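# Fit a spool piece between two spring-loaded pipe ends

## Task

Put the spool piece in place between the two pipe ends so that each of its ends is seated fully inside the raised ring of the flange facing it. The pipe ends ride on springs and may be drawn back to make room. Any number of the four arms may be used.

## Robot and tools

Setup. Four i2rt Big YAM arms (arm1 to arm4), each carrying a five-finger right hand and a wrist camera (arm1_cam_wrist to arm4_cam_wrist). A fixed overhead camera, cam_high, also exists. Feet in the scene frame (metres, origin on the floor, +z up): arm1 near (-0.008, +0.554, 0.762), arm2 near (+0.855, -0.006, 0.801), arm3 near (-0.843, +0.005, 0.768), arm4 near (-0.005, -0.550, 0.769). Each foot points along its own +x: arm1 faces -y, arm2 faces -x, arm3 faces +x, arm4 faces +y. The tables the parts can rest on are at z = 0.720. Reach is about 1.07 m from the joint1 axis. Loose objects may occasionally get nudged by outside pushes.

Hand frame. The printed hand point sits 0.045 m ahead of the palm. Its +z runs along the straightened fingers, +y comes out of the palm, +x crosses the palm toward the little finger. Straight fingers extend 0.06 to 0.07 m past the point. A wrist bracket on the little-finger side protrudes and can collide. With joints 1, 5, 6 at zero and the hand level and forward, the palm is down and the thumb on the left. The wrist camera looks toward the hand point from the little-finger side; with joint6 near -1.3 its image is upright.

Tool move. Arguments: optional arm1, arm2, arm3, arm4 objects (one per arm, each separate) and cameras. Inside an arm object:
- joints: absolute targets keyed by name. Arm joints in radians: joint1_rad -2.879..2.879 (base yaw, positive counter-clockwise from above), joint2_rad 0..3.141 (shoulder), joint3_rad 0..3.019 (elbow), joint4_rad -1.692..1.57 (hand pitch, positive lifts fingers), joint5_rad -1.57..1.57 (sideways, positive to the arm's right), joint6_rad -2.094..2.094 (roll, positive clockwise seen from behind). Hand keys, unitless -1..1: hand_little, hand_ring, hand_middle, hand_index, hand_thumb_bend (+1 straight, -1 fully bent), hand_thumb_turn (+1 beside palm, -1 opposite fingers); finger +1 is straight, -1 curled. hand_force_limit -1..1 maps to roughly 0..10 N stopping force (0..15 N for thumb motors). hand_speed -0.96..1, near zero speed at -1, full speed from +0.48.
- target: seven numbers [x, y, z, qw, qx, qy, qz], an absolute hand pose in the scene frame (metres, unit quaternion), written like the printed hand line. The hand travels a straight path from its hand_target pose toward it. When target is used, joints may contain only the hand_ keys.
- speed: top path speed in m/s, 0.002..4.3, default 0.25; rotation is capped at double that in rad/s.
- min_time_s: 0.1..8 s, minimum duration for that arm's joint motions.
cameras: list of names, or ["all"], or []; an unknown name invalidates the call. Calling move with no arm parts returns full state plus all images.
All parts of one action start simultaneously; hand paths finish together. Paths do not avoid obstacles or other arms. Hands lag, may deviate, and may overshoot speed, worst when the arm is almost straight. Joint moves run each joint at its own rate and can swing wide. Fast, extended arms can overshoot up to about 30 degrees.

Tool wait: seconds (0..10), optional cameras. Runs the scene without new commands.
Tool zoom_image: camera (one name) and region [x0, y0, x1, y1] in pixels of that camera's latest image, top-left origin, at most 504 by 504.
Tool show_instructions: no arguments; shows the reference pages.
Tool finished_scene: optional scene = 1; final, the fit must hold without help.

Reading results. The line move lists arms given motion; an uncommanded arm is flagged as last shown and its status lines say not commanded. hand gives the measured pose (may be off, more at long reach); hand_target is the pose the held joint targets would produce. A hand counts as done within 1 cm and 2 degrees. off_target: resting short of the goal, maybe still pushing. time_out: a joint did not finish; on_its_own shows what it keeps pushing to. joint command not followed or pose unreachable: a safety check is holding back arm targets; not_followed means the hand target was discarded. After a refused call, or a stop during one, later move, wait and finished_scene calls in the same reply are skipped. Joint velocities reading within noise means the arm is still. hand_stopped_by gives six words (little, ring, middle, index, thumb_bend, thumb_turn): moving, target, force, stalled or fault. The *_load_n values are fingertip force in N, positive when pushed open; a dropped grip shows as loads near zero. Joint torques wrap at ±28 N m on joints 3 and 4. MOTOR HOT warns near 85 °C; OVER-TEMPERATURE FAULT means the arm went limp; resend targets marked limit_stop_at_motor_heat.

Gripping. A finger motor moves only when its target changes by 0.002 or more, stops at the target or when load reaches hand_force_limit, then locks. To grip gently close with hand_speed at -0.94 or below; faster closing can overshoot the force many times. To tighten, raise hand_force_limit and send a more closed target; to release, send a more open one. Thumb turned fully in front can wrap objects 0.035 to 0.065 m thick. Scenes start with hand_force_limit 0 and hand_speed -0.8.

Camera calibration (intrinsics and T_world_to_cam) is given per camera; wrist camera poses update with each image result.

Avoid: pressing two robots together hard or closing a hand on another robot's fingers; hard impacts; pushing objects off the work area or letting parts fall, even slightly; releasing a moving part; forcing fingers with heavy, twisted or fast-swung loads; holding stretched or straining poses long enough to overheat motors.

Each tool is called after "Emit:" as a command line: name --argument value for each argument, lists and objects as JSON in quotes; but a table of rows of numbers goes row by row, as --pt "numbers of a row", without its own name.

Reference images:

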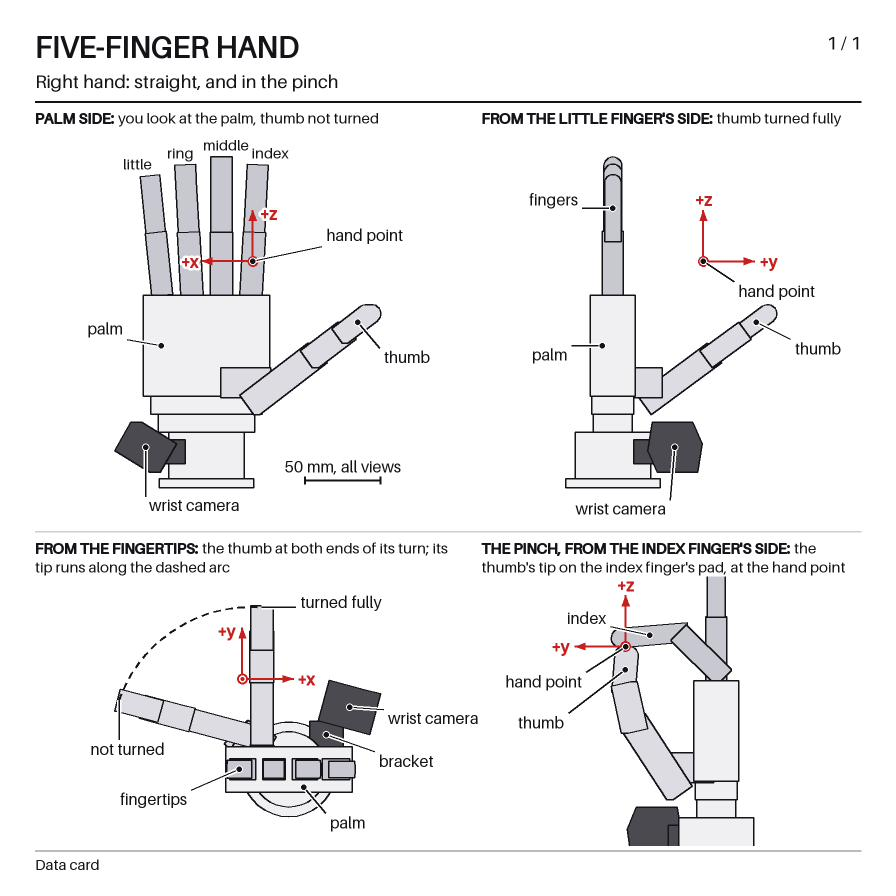

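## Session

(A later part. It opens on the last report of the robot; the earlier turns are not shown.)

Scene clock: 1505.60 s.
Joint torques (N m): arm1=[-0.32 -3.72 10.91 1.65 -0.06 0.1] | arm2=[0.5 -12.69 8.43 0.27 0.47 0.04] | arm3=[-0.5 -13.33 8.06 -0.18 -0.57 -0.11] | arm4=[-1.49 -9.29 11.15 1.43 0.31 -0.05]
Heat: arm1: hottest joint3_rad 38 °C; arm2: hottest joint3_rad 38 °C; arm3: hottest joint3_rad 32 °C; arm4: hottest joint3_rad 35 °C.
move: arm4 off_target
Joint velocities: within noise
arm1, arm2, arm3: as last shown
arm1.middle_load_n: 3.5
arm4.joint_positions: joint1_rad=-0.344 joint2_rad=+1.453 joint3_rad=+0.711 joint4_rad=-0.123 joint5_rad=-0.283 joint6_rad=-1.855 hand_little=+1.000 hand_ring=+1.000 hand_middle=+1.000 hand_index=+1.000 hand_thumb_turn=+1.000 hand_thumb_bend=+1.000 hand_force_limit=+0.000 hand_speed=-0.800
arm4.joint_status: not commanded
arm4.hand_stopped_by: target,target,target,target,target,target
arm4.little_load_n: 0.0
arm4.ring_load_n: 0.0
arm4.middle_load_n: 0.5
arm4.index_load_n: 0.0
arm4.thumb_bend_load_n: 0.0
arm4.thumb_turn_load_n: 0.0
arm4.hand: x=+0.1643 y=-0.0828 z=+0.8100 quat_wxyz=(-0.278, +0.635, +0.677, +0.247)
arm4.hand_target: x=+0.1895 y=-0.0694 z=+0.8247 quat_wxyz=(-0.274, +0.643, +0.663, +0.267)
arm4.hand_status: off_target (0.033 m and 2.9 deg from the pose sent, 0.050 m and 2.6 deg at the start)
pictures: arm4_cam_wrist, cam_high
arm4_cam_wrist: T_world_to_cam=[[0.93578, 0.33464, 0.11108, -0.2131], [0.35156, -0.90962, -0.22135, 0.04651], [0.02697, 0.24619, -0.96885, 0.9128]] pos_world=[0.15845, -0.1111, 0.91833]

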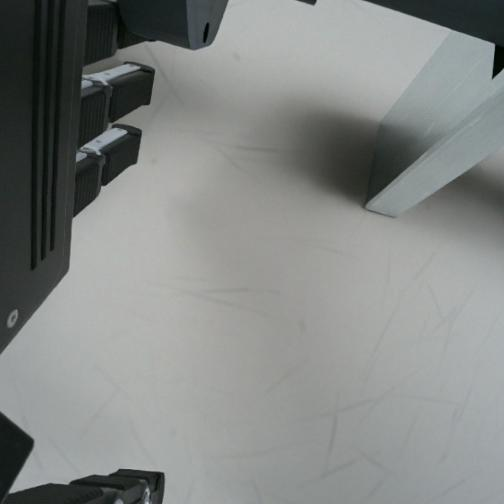

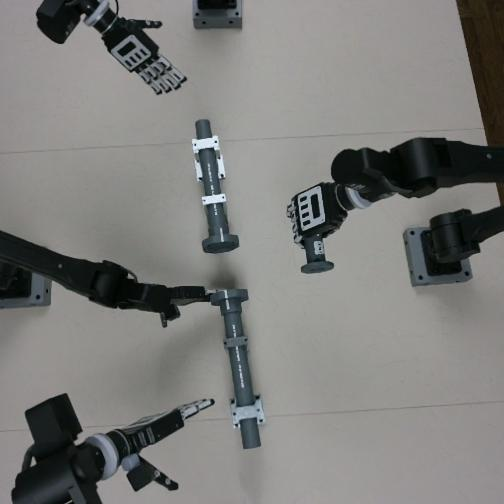

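Emit:
move --arm4 '{"target": [0.235, -0.063, 0.824, 0.2746, -0.6434, -0.6630, -0.2665], "speed": 0.06}' --cameras '["cam_high", "arm4_cam_wrist"]'

Emit:
zoom_image --camera "cam_high" --region '[170, 240, 260, 330]'

Scene clock: 1518.27 s.
Joint torques (N m): arm1=[-0.38 -3.72 10.93 1.62 -0.07 0.09] | arm2=[0.15 -12.69 8.43 0.32 0.46 0.03] | arm3=[-0.26 -13.27 7.97 0.01 -0.56 -0.13] | arm4=[-4.72 -8.47 12.49 1.94 1.91 0.28]
Heat: arm1: hottest joint3_rad 38 °C; arm2: hottest joint3_rad 38 °C; arm3: hottest joint3_rad 32 °C; arm4: hottest joint3_rad 36 °C.
move: arm4 off_target
Joint velocities: within noise
arm1, arm2, arm3: as last shown
arm1.middle_load_n: 3.0
arm1.index_load_n: 5.5
arm4.joint_positions: joint1_rad=-0.396 joint2_rad=+1.480 joint3_rad=+0.744 joint4_rad=-0.171 joint5_rad=-0.386 joint6_rad=-1.963 hand_little=+1.000 hand_ring=+1.000 hand_middle=+1.000 hand_index=+1.000 hand_thumb_turn=+1.000 hand_thumb_bend=+1.000 hand_force_limit=+0.000 hand_speed=-0.800
arm4.joint_status: not commanded
arm4.hand_stopped_by: target,target,target,target,target,target
arm4.little_load_n: 0.0
arm4.ring_load_n: 0.0
arm4.middle_load_n: 0.0
arm4.index_load_n: 0.0
arm4.thumb_bend_load_n: 0.0
arm4.thumb_turn_load_n: 0.0
arm4.hand: x=+0.1729 y=-0.0770 z=+0.8082 quat_wxyz=(-0.294, +0.606, +0.703, +0.229)
arm4.hand_target: x=+0.2321 y=-0.0691 z=+0.8261 quat_wxyz=(-0.275, +0.643, +0.663, +0.267)
arm4.hand_status: off_target (0.066 m and 8.0 deg from the pose sent, 0.075 m and 2.9 deg at the start)
pictures: arm4_cam_wrist, cam_high
arm4_cam_wrist: T_world_to_cam=[[0.90256, 0.41962, 0.09644, -0.19874], [0.43042, -0.87384, -0.22615, 0.04133], [-0.01063, 0.24562, -0.96931, 0.9162]] pos_world=[0.17132, -0.10552, 0.9166]

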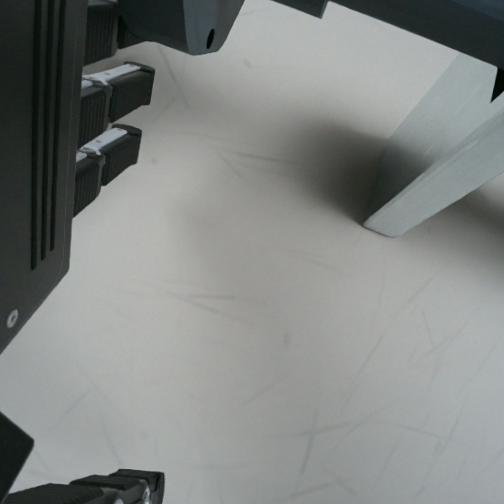

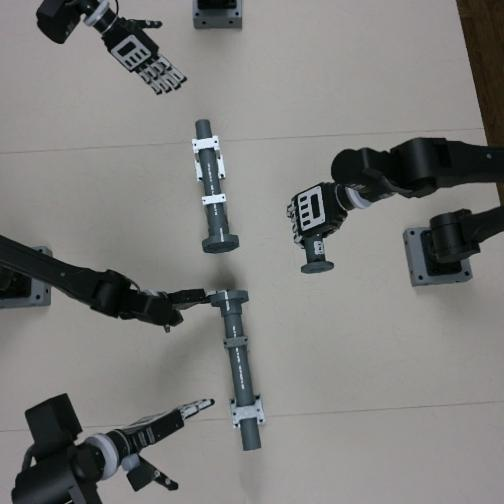

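Scaled by 5.600 from the camera's image (finer frame: 720x720).

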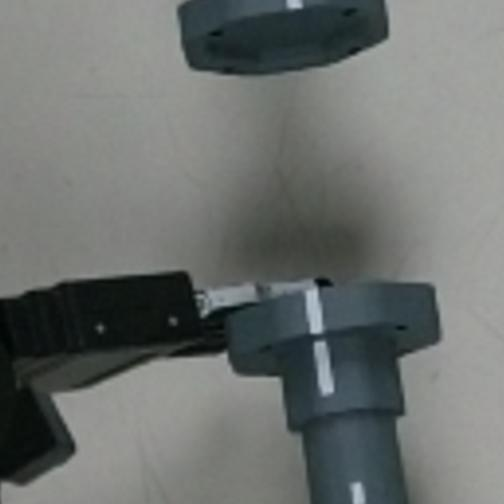

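Emit:
move --arm4 '{"target": [0.29, -0.063, 0.824, 0.2567, -0.6851, -0.6198, -0.2838], "speed": 0.08}' --cameras '["cam_high", "arm4_cam_wrist"]'

Emit:
zoom_image --camera "cam_high" --region '[170, 240, 260, 330]'

Scene clock: 1551.37 s.
Joint torques (N m): arm1=[-0.38 -3.66 10.91 1.59 -0.07 0.1] | arm2=[0.32 -12.69 8.34 0.23 0.45 0.04] | arm3=[-0.38 -13.51 7.95 -0.12 -0.57 -0.14] | arm4=[-7.3 -8.18 13.42 3.12 4.09 0.88]
Heat: arm1: hottest joint3_rad 38 °C; arm2: hottest joint3_rad 37 °C; arm3: hottest joint3_rad 32 °C; arm4: hottest joint3_rad 38 °C.
move: arm4 off_target
Joint velocities: within noise
arm1: as last shown
arm1.index_load_n: 6.0
arm1.thumb_bend_load_n: 12.0
arm2.joint_positions: joint1_rad=+0.447 joint2_rad=+1.591 joint3_rad=+1.774 joint4_rad=-1.691 joint5_rad=+0.735 joint6_rad=+0.239 hand_little=+1.000 hand_ring=+1.000 hand_middle=+1.000 hand_index=+1.000 hand_thumb_turn=-1.000 hand_thumb_bend=+1.000 hand_force_limit=+0.200 hand_speed=-0.600
arm2.joint_status: not commanded
arm2.hand_stopped_by: target,target,target,target,target,target
arm2.little_load_n: 0.0
arm2.ring_load_n: 0.0
arm2.middle_load_n: 0.0
arm2.index_load_n: 0.0
arm2.thumb_bend_load_n: 0.0
arm2.thumb_turn_load_n: 0.0
arm2.hand: x=+0.4176 y=-0.0966 z=+1.1308 quat_wxyz=(-0.341, +0.606, +0.706, +0.133)
arm2.hand_target: x=+0.4201 y=-0.0993 z=+1.1196 quat_wxyz=(-0.334, +0.601, +0.711, +0.146)
arm2.hand_status: not commanded
arm3.joint_positions: joint1_rad=-0.492 joint2_rad=+1.627 joint3_rad=+1.803 joint4_rad=-1.686 joint5_rad=-0.748 joint6_rad=-0.380 hand_little=+1.000 hand_ring=+1.000 hand_middle=+1.000 hand_index=+1.000 hand_thumb_turn=-1.000 hand_thumb_bend=+1.000 hand_force_limit=+0.200 hand_speed=-0.600
arm3.joint_status: not commanded
arm3.hand_stopped_by: target,target,target,target,target,target
arm3.little_load_n: 0.0
arm3.ring_load_n: 0.0
arm3.middle_load_n: 0.5
arm3.index_load_n: 0.0
arm3.thumb_bend_load_n: 0.0
arm3.thumb_turn_load_n: 0.0
arm3.hand: x=-0.4006 y=-0.0975 z=+1.1227 quat_wxyz=(-0.355, +0.614, -0.699, -0.093)
arm3.hand_target: x=-0.3999 y=-0.0995 z=+1.1193 quat_wxyz=(-0.353, +0.616, -0.698, -0.096)
arm3.hand_status: not commanded
arm4.joint_positions: joint1_rad=-0.407 joint2_rad=+1.497 joint3_rad=+0.751 joint4_rad=-0.174 joint5_rad=-0.386 joint6_rad=-1.961 hand_little=+1.000 hand_ring=+1.000 hand_middle=+1.000 hand_index=+1.000 hand_thumb_turn=+1.000 hand_thumb_bend=+1.000 hand_force_limit=+0.000 hand_speed=-0.800
arm4.joint_status: not commanded
arm4.hand_stopped_by: target,target,target,target,target,target
arm4.little_load_n: 0.0
arm4.ring_load_n: 0.0
arm4.middle_load_n: 0.0
arm4.index_load_n: 0.0
arm4.thumb_bend_load_n: 0.0
arm4.thumb_turn_load_n: 0.0
arm4.hand: x=+0.1784 y=-0.0780 z=+0.8026 quat_wxyz=(-0.291, +0.612, +0.700, +0.224)
arm4.hand_target: x=+0.2677 y=-0.0771 z=+0.8258 quat_wxyz=(-0.260, +0.683, +0.620, +0.284)
arm4.hand_status: off_target (0.115 m and 14.7 deg from the pose sent, 0.119 m and 15.3 deg at the start; pose on its path clipped on 22 of 40 steps)
pictures: arm4_cam_wrist, cam_high
arm4_cam_wrist: T_world_to_cam=[[0.90821, 0.40965, 0.08574, -0.19594], [0.41829, -0.88162, -0.21857, 0.03223], [-0.01395, 0.23436, -0.97205, 0.91304]] pos_world=[0.17721, -0.10531, 0.91136]

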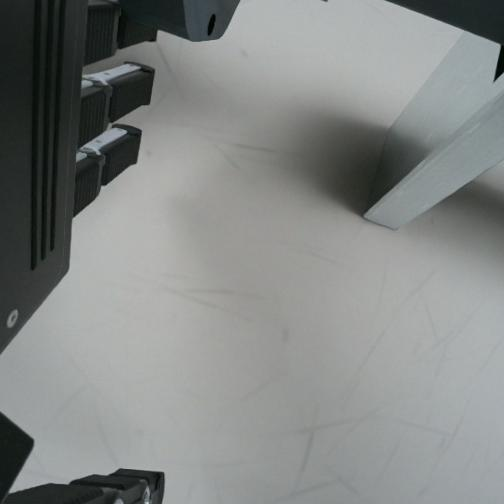

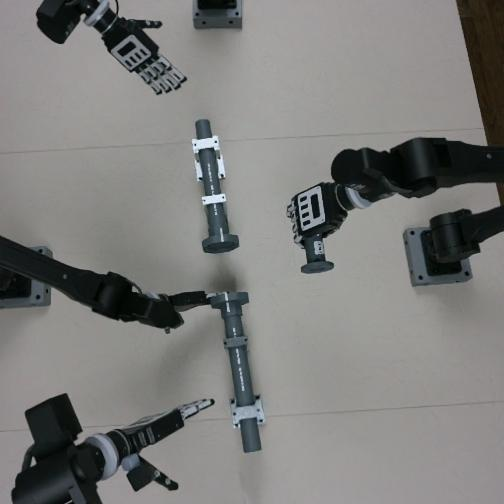

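Scaled by 5.600 from the camera's image (finer frame: 720x720).

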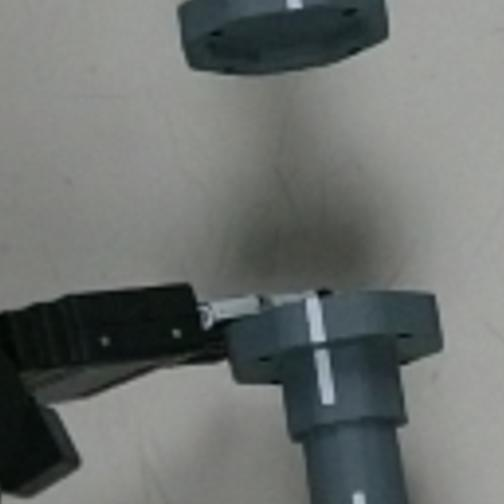

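Emit:
move --arm4 '{"target": [0.145, -0.085, 0.828, 0.2746, -0.6434, -0.6630, -0.2665], "speed": 0.1}' --arm2 '{"joints": {"hand_thumb_turn": 1}}' --arm3 '{"joints": {"hand_thumb_turn": 1}}'

Emit:
move --arm4 '{"target": [0.130, -0.17, 0.89, 0.2746, -0.6434, -0.6630, -0.2665], "speed": 0.15}'

Emit:
move --arm4 '{"target": [0.03, -0.33, 1.15, 0.2746, -0.6434, -0.6630, -0.2665], "speed": 0.3}' --arm2 '{"target": [0.27, -0.12, 0.95, 0.7069, 0.0177, -0.7069, 0.0177], "speed": 0.3}' --arm3 '{"target": [-0.22, -0.13, 0.97, 0.7069, -0.0177, 0.7069, 0.0177], "speed": 0.3}' --cameras '["all"]'

Scene clock: 1720.83 s.
Joint torques (N m): arm1=[-0.38 -3.66 10.91 1.61 -0.07 0.1] | arm2=[0.15 -12.57 8.43 0.31 0.45 0.07] | arm3=[-0.56 -13.51 7.99 -0.09 -0.59 -0.15] | arm4=[1.61 -11.52 7.79 2.43 -0.04 0.09]
Heat: arm1: hottest joint3_rad 38 °C; arm2: hottest joint3_rad 37 °C; arm3: hottest joint3_rad 32 °C; arm4: hottest joint3_rad 43 °C.
move: arm2 done; arm3 done; arm4 off_target
Joint velocities: within noise
arm1: as last shown
arm2.joint_positions: joint1_rad=+0.447 joint2_rad=+1.591 joint3_rad=+1.774 joint4_rad=-1.691 joint5_rad=+0.735 joint6_rad=+0.239 hand_little=+1.000 hand_ring=+1.000 hand_middle=+1.000 hand_index=+1.000 hand_thumb_turn=+1.000 hand_thumb_bend=+1.000 hand_force_limit=+0.200 hand_speed=-0.600
arm2.joint_status: all done
arm2.hand_stopped_by: target,target,target,target,target,target
arm2.little_load_n: 0.0
arm2.ring_load_n: 0.0
arm2.middle_load_n: 0.0
arm2.index_load_n: 0.0
arm2.thumb_bend_load_n: 0.0
arm2.thumb_turn_load_n: 0.0
arm2.hand: x=+0.4176 y=-0.0966 z=+1.1308 quat_wxyz=(-0.341, +0.606, +0.706, +0.133)
arm2.hand_target: x=+0.4201 y=-0.0993 z=+1.1196 quat_wxyz=(-0.334, +0.601, +0.711, +0.146)
arm2.hand_status: not commanded
arm3.joint_positions: joint1_rad=-0.492 joint2_rad=+1.627 joint3_rad=+1.803 joint4_rad=-1.686 joint5_rad=-0.747 joint6_rad=-0.381 hand_little=+1.000 hand_ring=+1.000 hand_middle=+1.000 hand_index=+1.000 hand_thumb_turn=+1.000 hand_thumb_bend=+1.000 hand_force_limit=+0.200 hand_speed=-0.600
arm3.joint_status: all done
arm3.hand_stopped_by: target,target,target,target,target,target
arm3.little_load_n: 0.0
arm3.ring_load_n: 0.0
arm3.middle_load_n: 0.0
arm3.index_load_n: 0.0
arm3.thumb_bend_load_n: 0.0
arm3.thumb_turn_load_n: -0.5
arm3.hand: x=-0.4007 y=-0.0976 z=+1.1226 quat_wxyz=(-0.355, +0.615, -0.698, -0.093)
arm3.hand_target: x=-0.3999 y=-0.0996 z=+1.1192 quat_wxyz=(-0.353, +0.616, -0.698, -0.096)
arm3.hand_status: not commanded
arm4.joint_positions: joint1_rad=-0.289 joint2_rad=+1.403 joint3_rad=+0.686 joint4_rad=-0.133 joint5_rad=-0.207 joint6_rad=-1.792 hand_little=+1.000 hand_ring=+1.000 hand_middle=+1.000 hand_index=+1.000 hand_thumb_turn=+1.000 hand_thumb_bend=+1.000 hand_force_limit=+0.000 hand_speed=-0.800
arm4.joint_status: not commanded
arm4.hand_stopped_by: target,target,target,target,target,target
arm4.little_load_n: 0.0
arm4.ring_load_n: 0.0
arm4.middle_load_n: 0.0
arm4.index_load_n: 0.0
arm4.thumb_bend_load_n: 0.0
arm4.thumb_turn_load_n: 0.0
arm4.hand: x=+0.1487 y=-0.0916 z=+0.8184 quat_wxyz=(-0.265, +0.648, +0.667, +0.256)
arm4.hand_target: x=+0.1451 y=-0.0852 z=+0.8280 quat_wxyz=(-0.275, +0.644, +0.663, +0.266)
arm4.hand_status: off_target (0.012 m and 1.8 deg from the pose sent, 0.043 m and 7.6 deg at the start)
pictures: none

Scene clock: 1722.23 s.
Joint torques (N m): arm1=[-0.38 -3.72 10.95 1.62 -0.06 0.09] | arm2=[0.26 -12.57 8.42 0.28 0.46 0.06] | arm3=[-0.09 -13.57 8.05 -0.08 -0.58 -0.13] | arm4=[-0.09 -6.01 9.21 1.33 -0.31 -0.11]
Heat: arm1: hottest joint3_rad 38 °C; arm2: hottest joint3_rad 37 °C; arm3: hottest joint3_rad 32 °C; arm4: hottest joint3_rad 42 °C.
move: arm4 done
Joint velocities: within noise
arm1, arm2, arm3: as last shown
arm4.joint_positions: joint1_rad=-0.291 joint2_rad=+1.015 joint3_rad=+0.587 joint4_rad=-0.393 joint5_rad=-0.218 joint6_rad=-1.792 hand_little=+1.000 hand_ring=+1.000 hand_middle=+1.000 hand_index=+1.000 hand_thumb_turn=+1.000 hand_thumb_bend=+1.000 hand_force_limit=+0.000 hand_speed=-0.800
arm4.joint_status: not commanded
arm4.hand_stopped_by: target,target,target,target,target,target
arm4.little_load_n: 0.0
arm4.ring_load_n: 0.0
arm4.middle_load_n: 0.0
arm4.index_load_n: 0.0
arm4.thumb_bend_load_n: 0.0
arm4.thumb_turn_load_n: 0.0
arm4.hand: x=+0.1257 y=-0.1688 z=+0.8876 quat_wxyz=(-0.276, +0.642, +0.664, +0.265)
arm4.hand_target: x=+0.1299 y=-0.1701 z=+0.8899 quat_wxyz=(-0.275, +0.643, +0.663, +0.266)
arm4.hand_status: done (0.005 m and 0.3 deg from the pose sent, 0.108 m and 1.8 deg at the start)
pictures: none

Scene clock: 1725.73 s.
Joint torques (N m): arm1=[-0.26 -3.66 10.92 1.59 -0.07 0.1] | arm2=[-0.85 -11.63 6.42 2.58 -0.05 -0.07] | arm3=[0.44 -14.39 6.12 2.7 0.02 0.02] | arm4=[1.79 0.79 11.47 1.32 0.2 0.08]
Heat: arm1: hottest joint3_rad 38 °C; arm2: hottest joint3_rad 37 °C; arm3: hottest joint3_rad 32 °C; arm4: hottest joint3_rad 42 °C.
move: arm2 done; arm3 done; arm4 off_target
Joint velocities: within noise
arm1: as last shown
arm1.thumb_bend_load_n: 11.5
arm2.joint_positions: joint1_rad=+0.434 joint2_rad=+1.683 joint3_rad=+0.723 joint4_rad=+0.961 joint5_rad=+0.349 joint6_rad=-1.550 hand_little=+1.000 hand_ring=+1.000 hand_middle=+1.000 hand_index=+1.000 hand_thumb_turn=+1.000 hand_thumb_bend=+1.000 hand_force_limit=+0.200 hand_speed=-0.600
arm2.joint_status: not commanded
arm2.hand_stopped_by: target,target,target,target,target,target
arm2.little_load_n: 0.0
arm2.ring_load_n: 0.0
arm2.middle_load_n: 0.0
arm2.index_load_n: 0.0
arm2.thumb_bend_load_n: 0.0
arm2.thumb_turn_load_n: 0.0
arm2.hand: x=+0.2677 y=-0.1250 z=+0.9590 quat_wxyz=(-0.710, -0.015, +0.704, -0.023)
arm2.hand_target: x=+0.2701 y=-0.1199 z=+0.9502 quat_wxyz=(-0.707, -0.018, +0.707, -0.018)
arm2.hand_status: done (0.010 m and 0.8 deg from the pose sent, 0.234 m and 86.7 deg at the start)
arm3.joint_positions: joint1_rad=-0.408 joint2_rad=+1.807 joint3_rad=+0.870 joint4_rad=+0.926 joint5_rad=-0.494 joint6_rad=+1.558 hand_little=+1.000 hand_ring=+1.000 hand_middle=+1.000 hand_index=+1.000 hand_thumb_turn=+1.000 hand_thumb_bend=+1.000 hand_force_limit=+0.200 hand_speed=-0.600
arm3.joint_status: not commanded
arm3.hand_stopped_by: target,target,target,target,target,target
arm3.little_load_n: -0.5
arm3.ring_load_n: 0.0
arm3.middle_load_n: 0.0
arm3.index_load_n: 0.0
arm3.thumb_bend_load_n: 0.0
arm3.thumb_turn_load_n: 0.0
arm3.hand: x=-0.2215 y=-0.1323 z=+0.9689 quat_wxyz=(-0.703, +0.018, -0.711, -0.015)
arm3.hand_target: x=-0.2200 y=-0.1300 z=+0.9701 quat_wxyz=(-0.707, +0.018, -0.707, -0.018)
arm3.hand_status: done (0.003 m and 0.7 deg from the pose sent, 0.239 m and 81.6 deg at the start)
arm4.joint_positions: joint1_rad=+0.154 joint2_rad=+0.556 joint3_rad=+1.077 joint4_rad=-1.357 joint5_rad=+0.103 joint6_rad=-1.471 hand_little=+1.000 hand_ring=+1.000 hand_middle=+1.000 hand_index=+1.000 hand_thumb_turn=+1.000 hand_thumb_bend=+1.000 hand_force_limit=+0.000 hand_speed=-0.800
arm4.joint_status: not commanded
arm4.hand_stopped_by: target,target,target,target,target,target
arm4.little_load_n: 0.0
arm4.ring_load_n: 0.0
arm4.middle_load_n: 0.0
arm4.index_load_n: 0.0
arm4.thumb_bend_load_n: 0.0
arm4.thumb_turn_load_n: 0.0
arm4.hand: x=+0.0332 y=-0.3288 z=+1.1311 quat_wxyz=(-0.259, +0.647, +0.668, +0.260)
arm4.hand_target: x=+0.0304 y=-0.3303 z=+1.1495 quat_wxyz=(-0.275, +0.643, +0.663, +0.266)
arm4.hand_status: off_target (0.019 m and 2.0 deg from the pose sent, 0.323 m and 0.3 deg at the start)
pictures: arm1_cam_wrist, arm2_cam_wrist, arm3_cam_wrist, arm4_cam_wrist, cam_high
arm1_cam_wrist: T_world_to_cam=[[-0.33933, 0.64643, -0.68336, 0.62565], [0.77836, 0.60089, 0.18191, -0.3306], [0.52822, -0.47017, -0.70706, 0.94476]] pos_world=[-0.02941, 0.23841, 1.15568]
arm2_cam_wrist: T_world_to_cam=[[-0.08392, 0.96739, 0.23898, -0.08343], [0.48008, 0.24941, -0.84102, 0.70714], [-0.8732, 0.04415, -0.48535, 0.82052]] pos_world=[0.37, -0.13188, 1.0129]
arm3_cam_wrist: T_world_to_cam=[[-0.07626, 0.97759, -0.19622, 0.3034], [-0.50147, 0.13249, 0.85497, -0.9237], [0.86181, 0.1636, 0.48012, -0.13567]] pos_world=[-0.32315, -0.15203, 0.91441]
arm4_cam_wrist: T_world_to_cam=[[0.94554, 0.29533, 0.13686, -0.08615], [0.31859, -0.92587, -0.20316, -0.08496], [0.06671, 0.23569, -0.96954, 1.28397]] pos_world=[0.02287, -0.35585, 1.23939]

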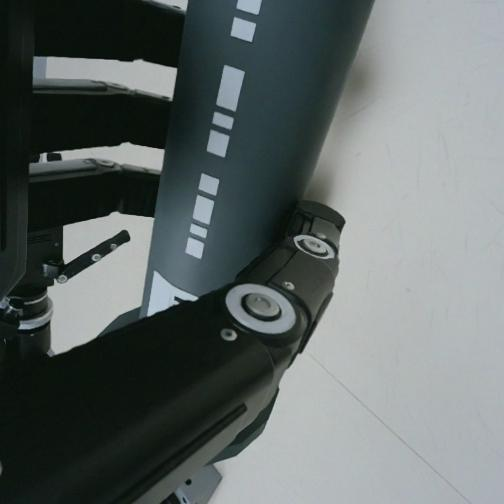

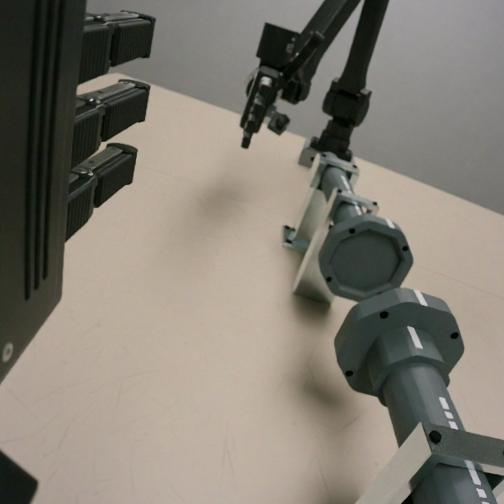

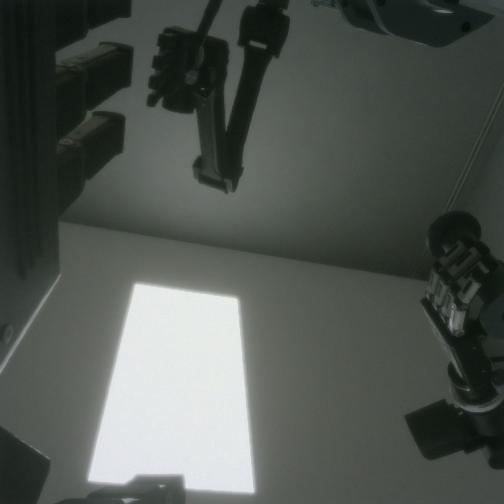

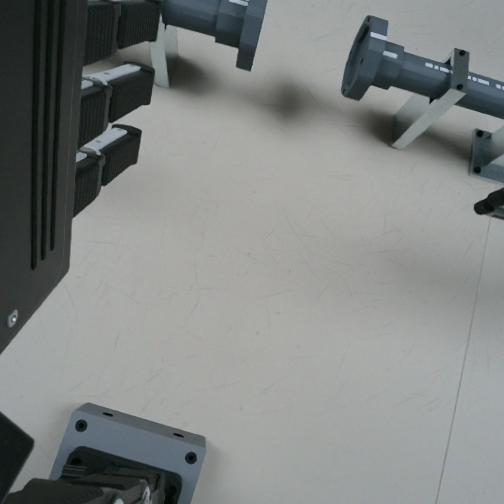

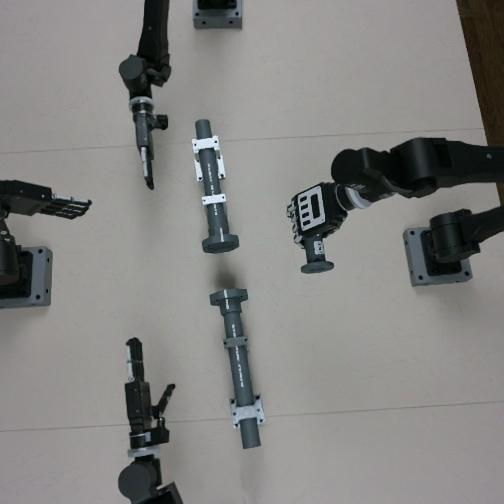

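Emit:
zoom_image --camera "arm2_cam_wrist" --region '[290, 130, 490, 330]'

Emit:
zoom_image --camera "arm2_cam_wrist" --region '[300, 200, 504, 404]'

Scaled by 2.520 from the camera's image (finer frame: 720x720).

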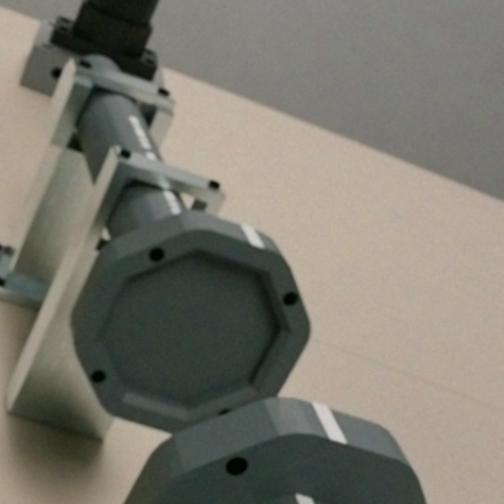

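Scaled by 2.471 from the camera's image (finer frame: 720x720).

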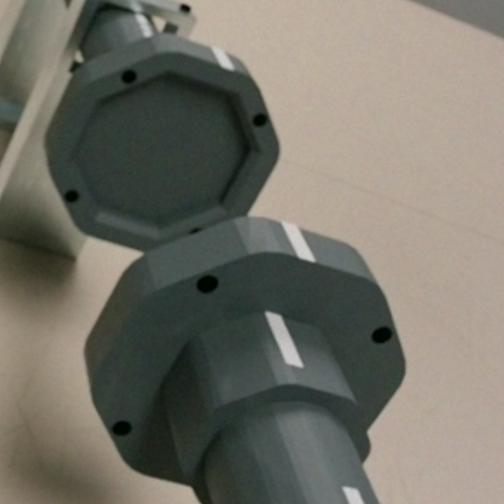

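Emit:
move --arm2 '{"target": [0.15, -0.085, 0.828, 0.7069, 0.0177, -0.7069, 0.0177], "speed": 0.15}' --arm3 '{"target": [-0.085, -0.095, 0.90, 0.7069, -0.0177, 0.7069, 0.0177], "speed": 0.15}' --cameras '["arm2_cam_wrist", "arm3_cam_wrist", "arm4_cam_wrist", "cam_high"]'

Emit:
zoom_image --camera "cam_high" --region '[150, 200, 290, 340]'

Scene clock: 1749.77 s.
Joint torques (N m): arm1=[-0.38 -3.66 10.92 1.61 -0.07 0.09] | arm2=[-0.79 -15.91 8.72 2.61 -0.03 -0.12] | arm3=[0.32 -18.26 8.09 1.78 0 0.05] | arm4=[1.85 0.79 11.48 1.32 0.2 0.09]
Heat: arm1: hottest joint3_rad 38 °C; arm2: hottest joint3_rad 36 °C; arm3: hottest joint3_rad 32 °C; arm4: hottest joint3_rad 40 °C.
move: arm2 off_target; arm3 off_target
Joint velocities: within noise
arm1, arm4: as last shown
arm1.thumb_bend_load_n: 12.0
arm2.joint_positions: joint1_rad=+0.285 joint2_rad=+2.158 joint3_rad=+0.991 joint4_rad=+1.122 joint5_rad=+0.201 joint6_rad=-1.552 hand_little=+1.000 hand_ring=+1.000 hand_middle=+1.000 hand_index=+1.000 hand_thumb_turn=+1.000 hand_thumb_bend=+1.000 hand_force_limit=+0.200 hand_speed=-0.600
arm2.joint_status: not commanded
arm2.hand_stopped_by: target,target,target,target,target,target
arm2.little_load_n: 0.0
arm2.ring_load_n: 0.0
arm2.middle_load_n: 0.0
arm2.index_load_n: 0.0
arm2.thumb_bend_load_n: 0.0
arm2.thumb_turn_load_n: 0.0
arm2.hand: x=+0.1634 y=-0.0851 z=+0.8194 quat_wxyz=(-0.694, -0.019, +0.720, -0.018)
arm2.hand_target: x=+0.1507 y=-0.0850 z=+0.8282 quat_wxyz=(-0.707, -0.018, +0.707, -0.018)
arm2.hand_status: off_target (0.016 m and 2.1 deg from the pose sent, 0.181 m and 0.8 deg at the start)
arm3.joint_positions: joint1_rad=-0.256 joint2_rad=+2.147 joint3_rad=+1.200 joint4_rad=+0.934 joint5_rad=-0.343 joint6_rad=+1.558 hand_little=+1.000 hand_ring=+1.000 hand_middle=+1.000 hand_index=+1.000 hand_thumb_turn=+1.000 hand_thumb_bend=+1.000 hand_force_limit=+0.200 hand_speed=-0.600
arm3.joint_status: not commanded
arm3.hand_stopped_by: target,target,target,target,target,target
arm3.little_load_n: 0.0
arm3.ring_load_n: 0.0
arm3.middle_load_n: 0.0
arm3.index_load_n: 0.0
arm3.thumb_bend_load_n: 0.0
arm3.thumb_turn_load_n: 0.0
arm3.hand: x=-0.0945 y=-0.0951 z=+0.8941 quat_wxyz=(-0.702, +0.019, -0.712, -0.015)
arm3.hand_target: x=-0.0855 y=-0.0950 z=+0.9001 quat_wxyz=(-0.707, +0.018, -0.707, -0.018)
arm3.hand_status: off_target (0.011 m and 0.8 deg from the pose sent, 0.157 m and 0.7 deg at the start)
arm4.joint_positions: joint1_rad=+0.155 joint2_rad=+0.556 joint3_rad=+1.077 joint4_rad=-1.357 joint5_rad=+0.103 joint6_rad=-1.470 hand_little=+1.000 hand_ring=+1.000 hand_middle=+1.000 hand_index=+1.000 hand_thumb_turn=+1.000 hand_thumb_bend=+1.000 hand_force_limit=+0.000 hand_speed=-0.800
arm4.ring_load_n: -0.5
arm4.hand_target: x=+0.0304 y=-0.3302 z=+1.1495 quat_wxyz=(-0.275, +0.643, +0.663, +0.266)
arm2_cam_wrist: T_world_to_cam=[[-0.09302, 0.96426, 0.24808, -0.10363], [0.51681, 0.25973, -0.81575, 0.6041], [-0.85103, 0.05233, -0.5225, 0.68746]] pos_world=[0.26321, -0.09295, 0.8777]
arm3_cam_wrist: T_world_to_cam=[[-0.07744, 0.97742, -0.19661, 0.26227], [-0.49941, 0.13265, 0.85615, -0.80185], [0.8629, 0.16449, 0.47786, -0.21312]] pos_world=[-0.19624, -0.11493, 0.83991]
arm4_cam_wrist: T_world_to_cam=[[0.94556, 0.29522, 0.13693, -0.08628], [0.3185, -0.9259, -0.20314, -0.08499], [0.06681, 0.2357, -0.96953, 1.28396]] pos_world=[0.02287, -0.35585, 1.23939]

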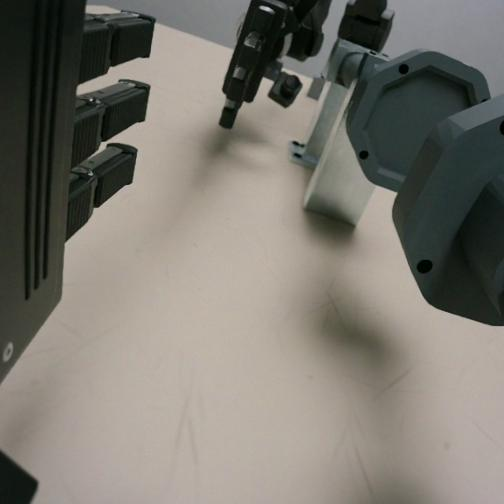

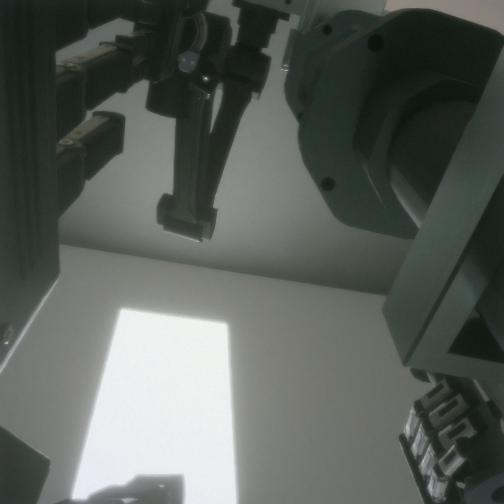

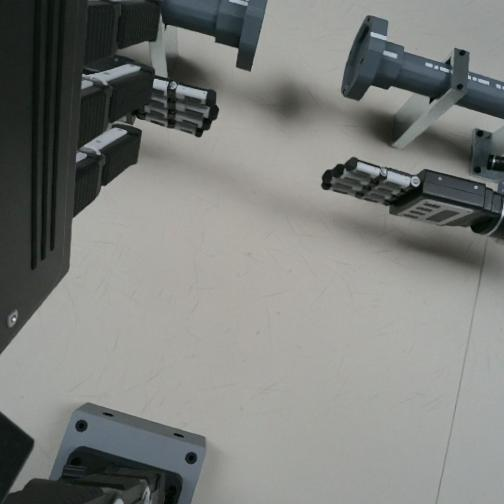

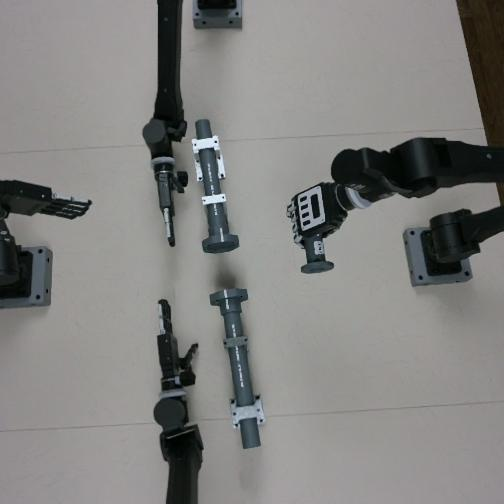

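Scaled by 3.600 from the camera's image (finer frame: 720x720).

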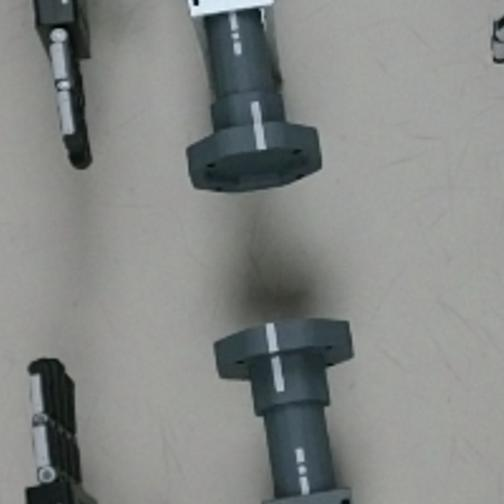

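Emit:
move --arm2 '{"target": [0.088, -0.085, 0.837, 0.7065, 0.0283, -0.7065, 0.0283], "speed": 0.1, "joints": {"hand_little": -0.05, "hand_ring": -0.05, "hand_middle": -0.05, "hand_index": -0.05, "hand_speed": -0.5}}' --arm3 '{"target": [-0.010, -0.110, 0.906, 0.7069, -0.0177, 0.7069, 0.0177], "speed": 0.1, "joints": {"hand_little": -0.05, "hand_ring": -0.05, "hand_middle": -0.05, "hand_index": -0.05, "hand_speed": -0.5}}' --cameras '["arm2_cam_wrist", "arm3_cam_wrist", "arm4_cam_wrist", "cam_high"]'

Emit:
zoom_image --camera "cam_high" --region '[150, 200, 290, 340]'

Emit:
zoom_image --camera "arm4_cam_wrist" --region '[100, 0, 504, 240]'

Scene clock: 1829.23 s.
Joint torques (N m): arm1=[-0.38 -3.6 10.95 1.59 -0.07 0.1] | arm2=[-0.97 -16.67 10.18 1.69 -0.06 -0.12] | arm3=[0.38 -20.19 9.26 1.7 0 0.08] | arm4=[1.79 0.73 11.47 1.32 0.2 0.09]
Heat: arm1: hottest joint3_rad 38 °C; arm2: hottest joint3_rad 38 °C; arm3: hottest joint3_rad 33 °C; arm4: hottest joint3_rad 39 °C.
move: arm2 off_target; arm3 off_target
Joint velocities: within noise
arm1.joint_positions: joint1_rad=-0.010 joint2_rad=+0.942 joint3_rad=+1.131 joint4_rad=-0.976 joint5_rad=-0.024 joint6_rad=-0.036 hand_little=+0.400 hand_ring=+0.108 hand_middle=+0.105 hand_index=+0.105 hand_thumb_turn=-1.000 hand_thumb_bend=+0.303 hand_force_limit=-0.700 hand_speed=-0.940
arm1.joint_status: not commanded
arm1.hand_stopped_by: target,force,force,force,target,target
arm1.little_load_n: 0.0
arm1.ring_load_n: 1.5
arm1.middle_load_n: 3.0
arm1.index_load_n: 6.0
arm1.thumb_bend_load_n: 12.0
arm1.thumb_turn_load_n: 0.0
arm1.hand: x=+0.0290 y=+0.1795 z=+1.0774 quat_wxyz=(-0.010, +0.027, -0.924, +0.382)
arm1.hand_target: x=+0.0301 y=+0.1800 z=+1.0798 quat_wxyz=(-0.011, +0.027, -0.924, +0.382)
arm1.hand_status: not commanded
arm2.joint_positions: joint1_rad=+0.252 joint2_rad=+2.201 joint3_rad=+1.168 joint4_rad=+1.021 joint5_rad=+0.135 joint6_rad=-1.552 hand_little=-0.050 hand_ring=-0.050 hand_middle=-0.050 hand_index=-0.050 hand_thumb_turn=+1.000 hand_thumb_bend=+1.000 hand_force_limit=+0.200 hand_speed=-0.500
arm2.joint_status: all done
arm2.hand_stopped_by: target,target,target,target,target,target
arm2.little_load_n: 0.0
arm2.ring_load_n: 0.0
arm2.middle_load_n: 0.0
arm2.index_load_n: 0.0
arm2.thumb_bend_load_n: 0.0
arm2.thumb_turn_load_n: 0.0
arm2.hand: x=+0.1006 y=-0.0882 z=+0.8404 quat_wxyz=(-0.705, -0.028, +0.708, -0.033)
arm2.hand_target: x=+0.0888 y=-0.0849 z=+0.8371 quat_wxyz=(-0.706, -0.028, +0.707, -0.028)
arm2.hand_status: off_target (0.013 m and 0.5 deg from the pose sent, 0.077 m and 2.6 deg at the start)
arm3.joint_positions: joint1_rad=-0.250 joint2_rad=+2.259 joint3_rad=+1.471 joint4_rad=+0.778 joint5_rad=-0.331 joint6_rad=+1.558 hand_little=-0.050 hand_ring=-0.050 hand_middle=-0.050 hand_index=-0.050 hand_thumb_turn=+1.000 hand_thumb_bend=+1.000 hand_force_limit=+0.200 hand_speed=-0.500
arm3.joint_status: all done
arm3.hand_stopped_by: target,target,target,target,target,target
arm3.little_load_n: 0.0
arm3.ring_load_n: -0.5
arm3.middle_load_n: 0.0
arm3.index_load_n: 0.0
arm3.thumb_bend_load_n: 0.0
arm3.thumb_turn_load_n: 0.0
arm3.hand: x=-0.0202 y=-0.1143 z=+0.9026 quat_wxyz=(-0.703, +0.017, -0.711, -0.013)
arm3.hand_target: x=-0.0106 y=-0.1100 z=+0.9062 quat_wxyz=(-0.707, +0.018, -0.707, -0.018)
arm3.hand_status: off_target (0.012 m and 0.8 deg from the pose sent, 0.087 m and 0.8 deg at the start)
arm4: as last shown
arm4.ring_load_n: 0.0
arm2_cam_wrist: T_world_to_cam=[[-0.11705, 0.96304, 0.2426, -0.10478], [0.48111, 0.26869, -0.83447, 0.67466], [-0.86881, 0.01904, -0.49478, 0.62067]] pos_world=[0.20239, -0.09218, 0.8955]
arm3_cam_wrist: T_world_to_cam=[[-0.07176, 0.97764, -0.19769, 0.28964], [-0.50084, 0.13609, 0.85478, -0.76782], [0.86256, 0.16034, 0.47987, -0.28035]] pos_world=[-0.12195, -0.13373, 0.84811]
arm4_cam_wrist: T_world_to_cam=[[0.94556, 0.29522, 0.13693, -0.08628], [0.3185, -0.9259, -0.20314, -0.08499], [0.06681, 0.2357, -0.96953, 1.28396]] pos_world=[0.02287, -0.35585, 1.23939]

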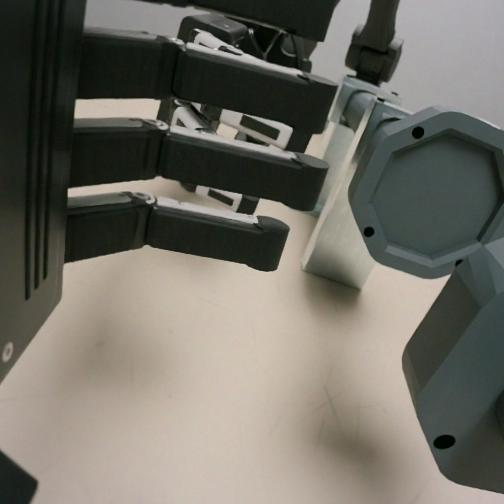

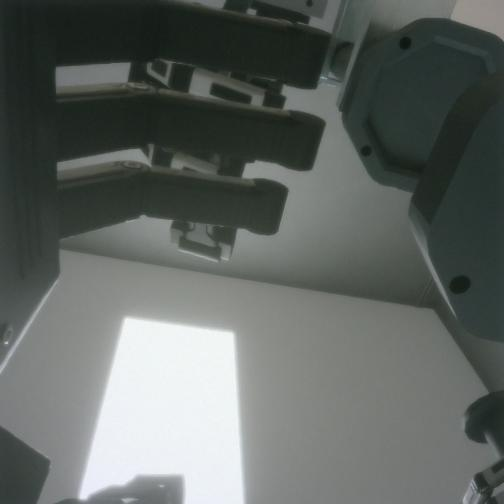

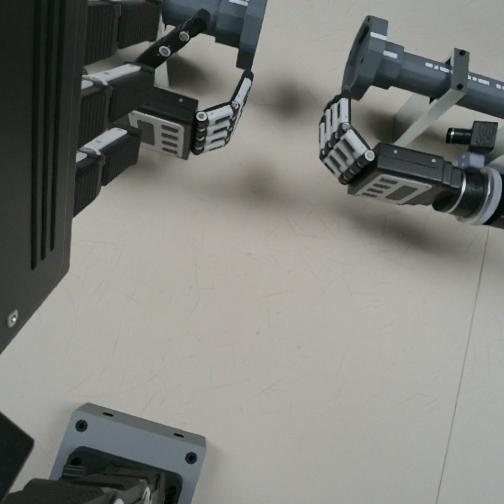

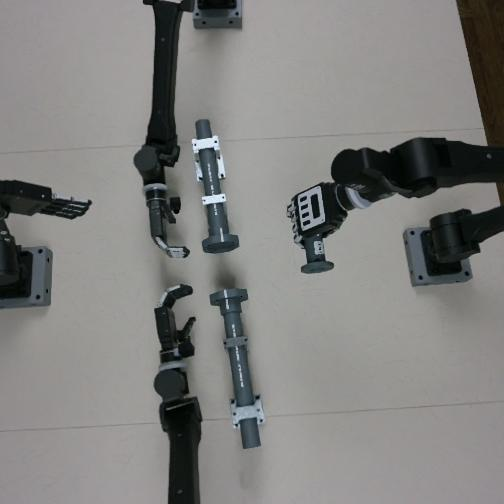

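Scaled by 3.600 from the camera's image (finer frame: 720x720).

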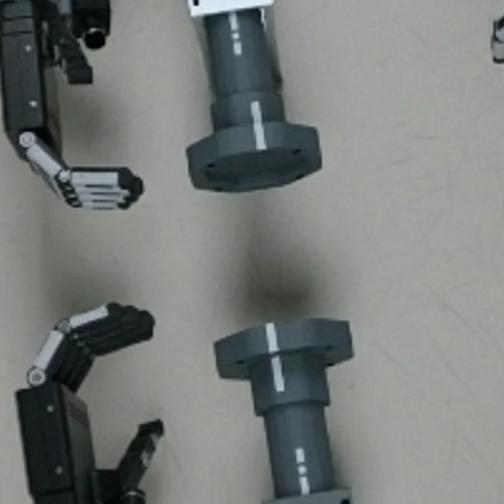

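Scaled by 1.248 from the camera's image (finer frame: 720x720).

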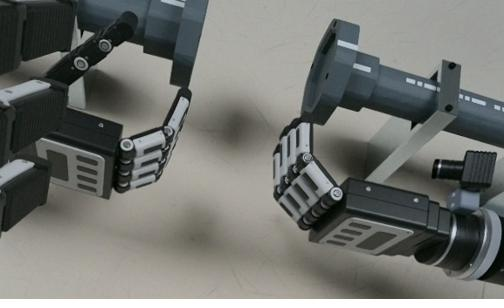

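Emit:
move --arm2 '{"target": [0.0888, -0.037, 0.825, 0.7065, 0.0283, -0.7065, 0.0283], "speed": 0.08}' --arm3 '{"target": [-0.0025, -0.079, 0.905, 0.7069, -0.0177, 0.7069, 0.0177], "speed": 0.08}' --cameras '["arm2_cam_wrist", "arm3_cam_wrist", "arm4_cam_wrist", "cam_high"]'

Emit:
zoom_image --camera "cam_high" --region '[150, 200, 290, 340]'

Emit:
zoom_image --camera "arm4_cam_wrist" --region '[100, 0, 504, 240]'

Scene clock: 1910.07 s.
Joint torques (N m): arm1=[-0.32 -3.72 10.91 1.59 -0.07 0.09] | arm2=[-0.56 -16.79 8.25 2.66 -0.06 -0.13] | arm3=[0.44 -19.9 9.18 1.78 0.02 0.04] | arm4=[1.85 0.79 11.47 1.32 0.2 0.09]
Heat: arm1: hottest joint3_rad 38 °C; arm2: hottest joint3_rad 39 °C; arm3: hottest joint2_rad 33 °C; arm4: hottest joint3_rad 39 °C.
move: arm2 done; arm3 done
Joint velocities: within noise
arm1, arm4: as last shown
arm1.middle_load_n: 3.5
arm1.thumb_bend_load_n: 11.5
arm2.joint_positions: joint1_rad=+0.166 joint2_rad=+2.219 joint3_rad=+1.168 joint4_rad=+1.033 joint5_rad=+0.054 joint6_rad=-1.553 hand_little=-0.050 hand_ring=-0.050 hand_middle=-0.050 hand_index=-0.050 hand_thumb_turn=+1.000 hand_thumb_bend=+1.000 hand_force_limit=+0.200 hand_speed=-0.500
arm2.joint_status: not commanded
arm2.hand_stopped_by: target,target,target,target,target,target
arm2.little_load_n: 0.0
arm2.ring_load_n: 0.0
arm2.middle_load_n: 0.0
arm2.index_load_n: 0.0
arm2.thumb_bend_load_n: 0.0
arm2.thumb_turn_load_n: 0.0
arm2.hand: x=+0.0934 y=-0.0389 z=+0.8308 quat_wxyz=(-0.703, -0.026, +0.710, -0.031)
arm2.hand_target: x=+0.0891 y=-0.0369 z=+0.8250 quat_wxyz=(-0.706, -0.028, +0.707, -0.028)
arm2.hand_status: done (0.008 m and 0.7 deg from the pose sent, 0.055 m and 0.5 deg at the start)
arm3.joint_positions: joint1_rad=-0.197 joint2_rad=+2.260 joint3_rad=+1.471 joint4_rad=+0.778 joint5_rad=-0.284 joint6_rad=+1.558 hand_little=-0.050 hand_ring=-0.050 hand_middle=-0.050 hand_index=-0.050 hand_thumb_turn=+1.000 hand_thumb_bend=+1.000 hand_force_limit=+0.200 hand_speed=-0.500
arm3.joint_status: not commanded
arm3.hand_stopped_by: target,target,target,target,target,target
arm3.little_load_n: 0.0
arm3.ring_load_n: 0.0
arm3.middle_load_n: 0.0
arm3.index_load_n: 0.0
arm3.thumb_bend_load_n: 0.0
arm3.thumb_turn_load_n: 0.0
arm3.hand: x=-0.0116 y=-0.0798 z=+0.9017 quat_wxyz=(-0.703, +0.019, -0.711, -0.015)
arm3.hand_target: x=-0.0030 y=-0.0788 z=+0.9051 quat_wxyz=(-0.707, +0.018, -0.707, -0.018)
arm3.hand_status: done (0.010 m and 0.8 deg from the pose sent, 0.040 m and 0.8 deg at the start)
arm2_cam_wrist: T_world_to_cam=[[-0.11412, 0.96349, 0.24219, -0.15064], [0.48776, 0.26672, -0.83124, 0.65331], [-0.86549, 0.02327, -0.50039, 0.61325]] pos_world=[0.19491, -0.04338, 0.8864]
arm3_cam_wrist: T_world_to_cam=[[-0.07722, 0.9772, -0.1978, 0.2563], [-0.50051, 0.13359, 0.85536, -0.76811], [0.86228, 0.16505, 0.47879, -0.29157]] pos_world=[-0.11324, -0.09973, 0.84731]
arm4_cam_wrist: T_world_to_cam=[[0.94556, 0.29522, 0.13693, -0.08628], [0.3185, -0.9259, -0.20314, -0.08499], [0.06681, 0.2357, -0.96953, 1.28396]] pos_world=[0.02287, -0.35585, 1.23939]

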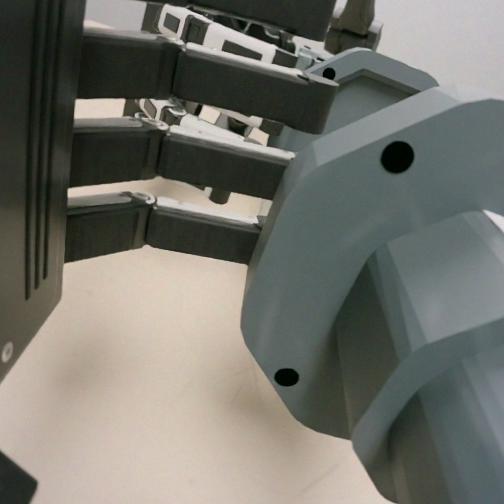

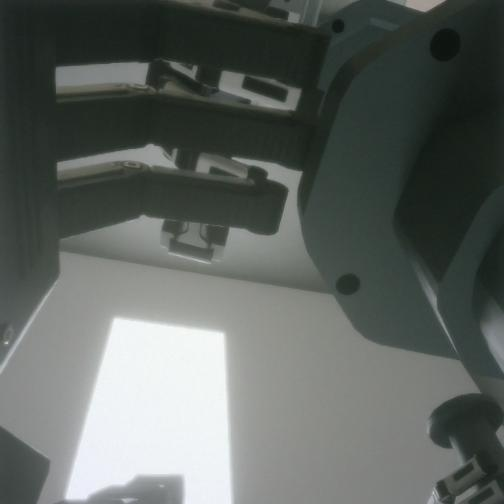

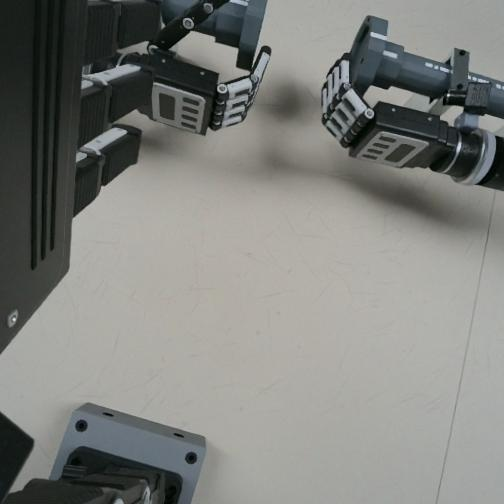

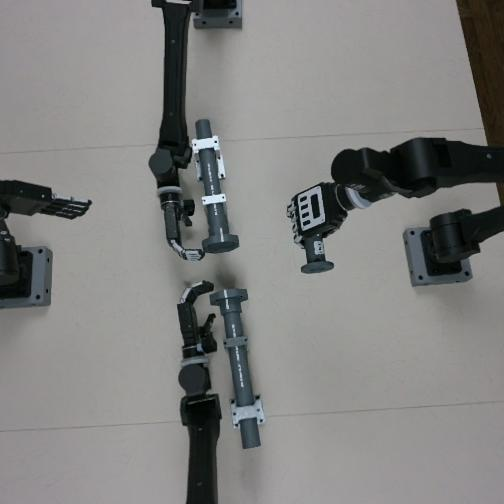

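Scaled by 3.600 from the camera's image (finer frame: 720x720).

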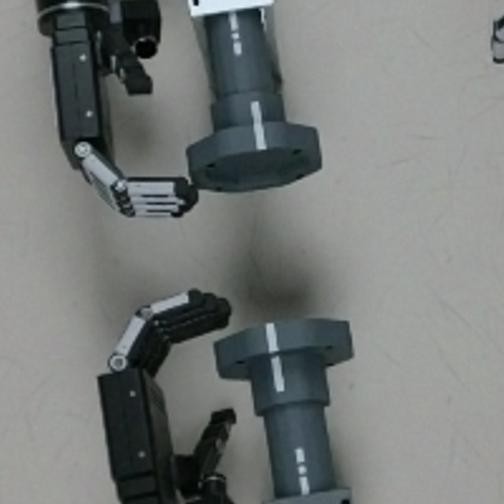

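Scaled by 1.248 from the camera's image (finer frame: 720x720).

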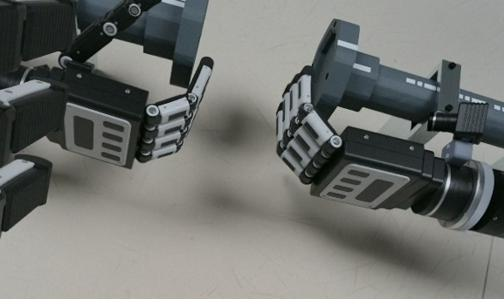

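Emit:
zoom_image --camera "arm2_cam_wrist" --region '[200, 60, 504, 460]'

Emit:
zoom_image --camera "arm3_cam_wrist" --region '[200, 0, 504, 400]'

Scaled by 1.260 from the camera's image (finer frame: 720x720).

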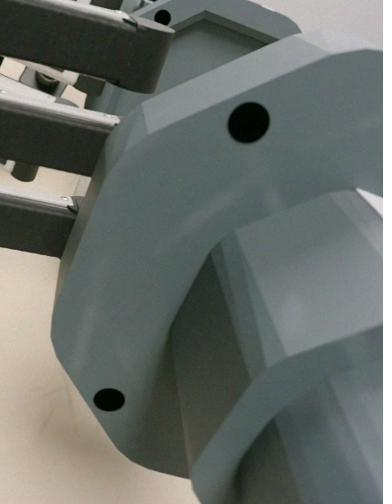

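Scaled by 1.260 from the camera's image (finer frame: 720x720).

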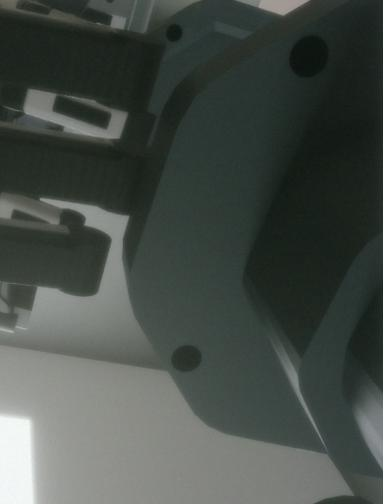

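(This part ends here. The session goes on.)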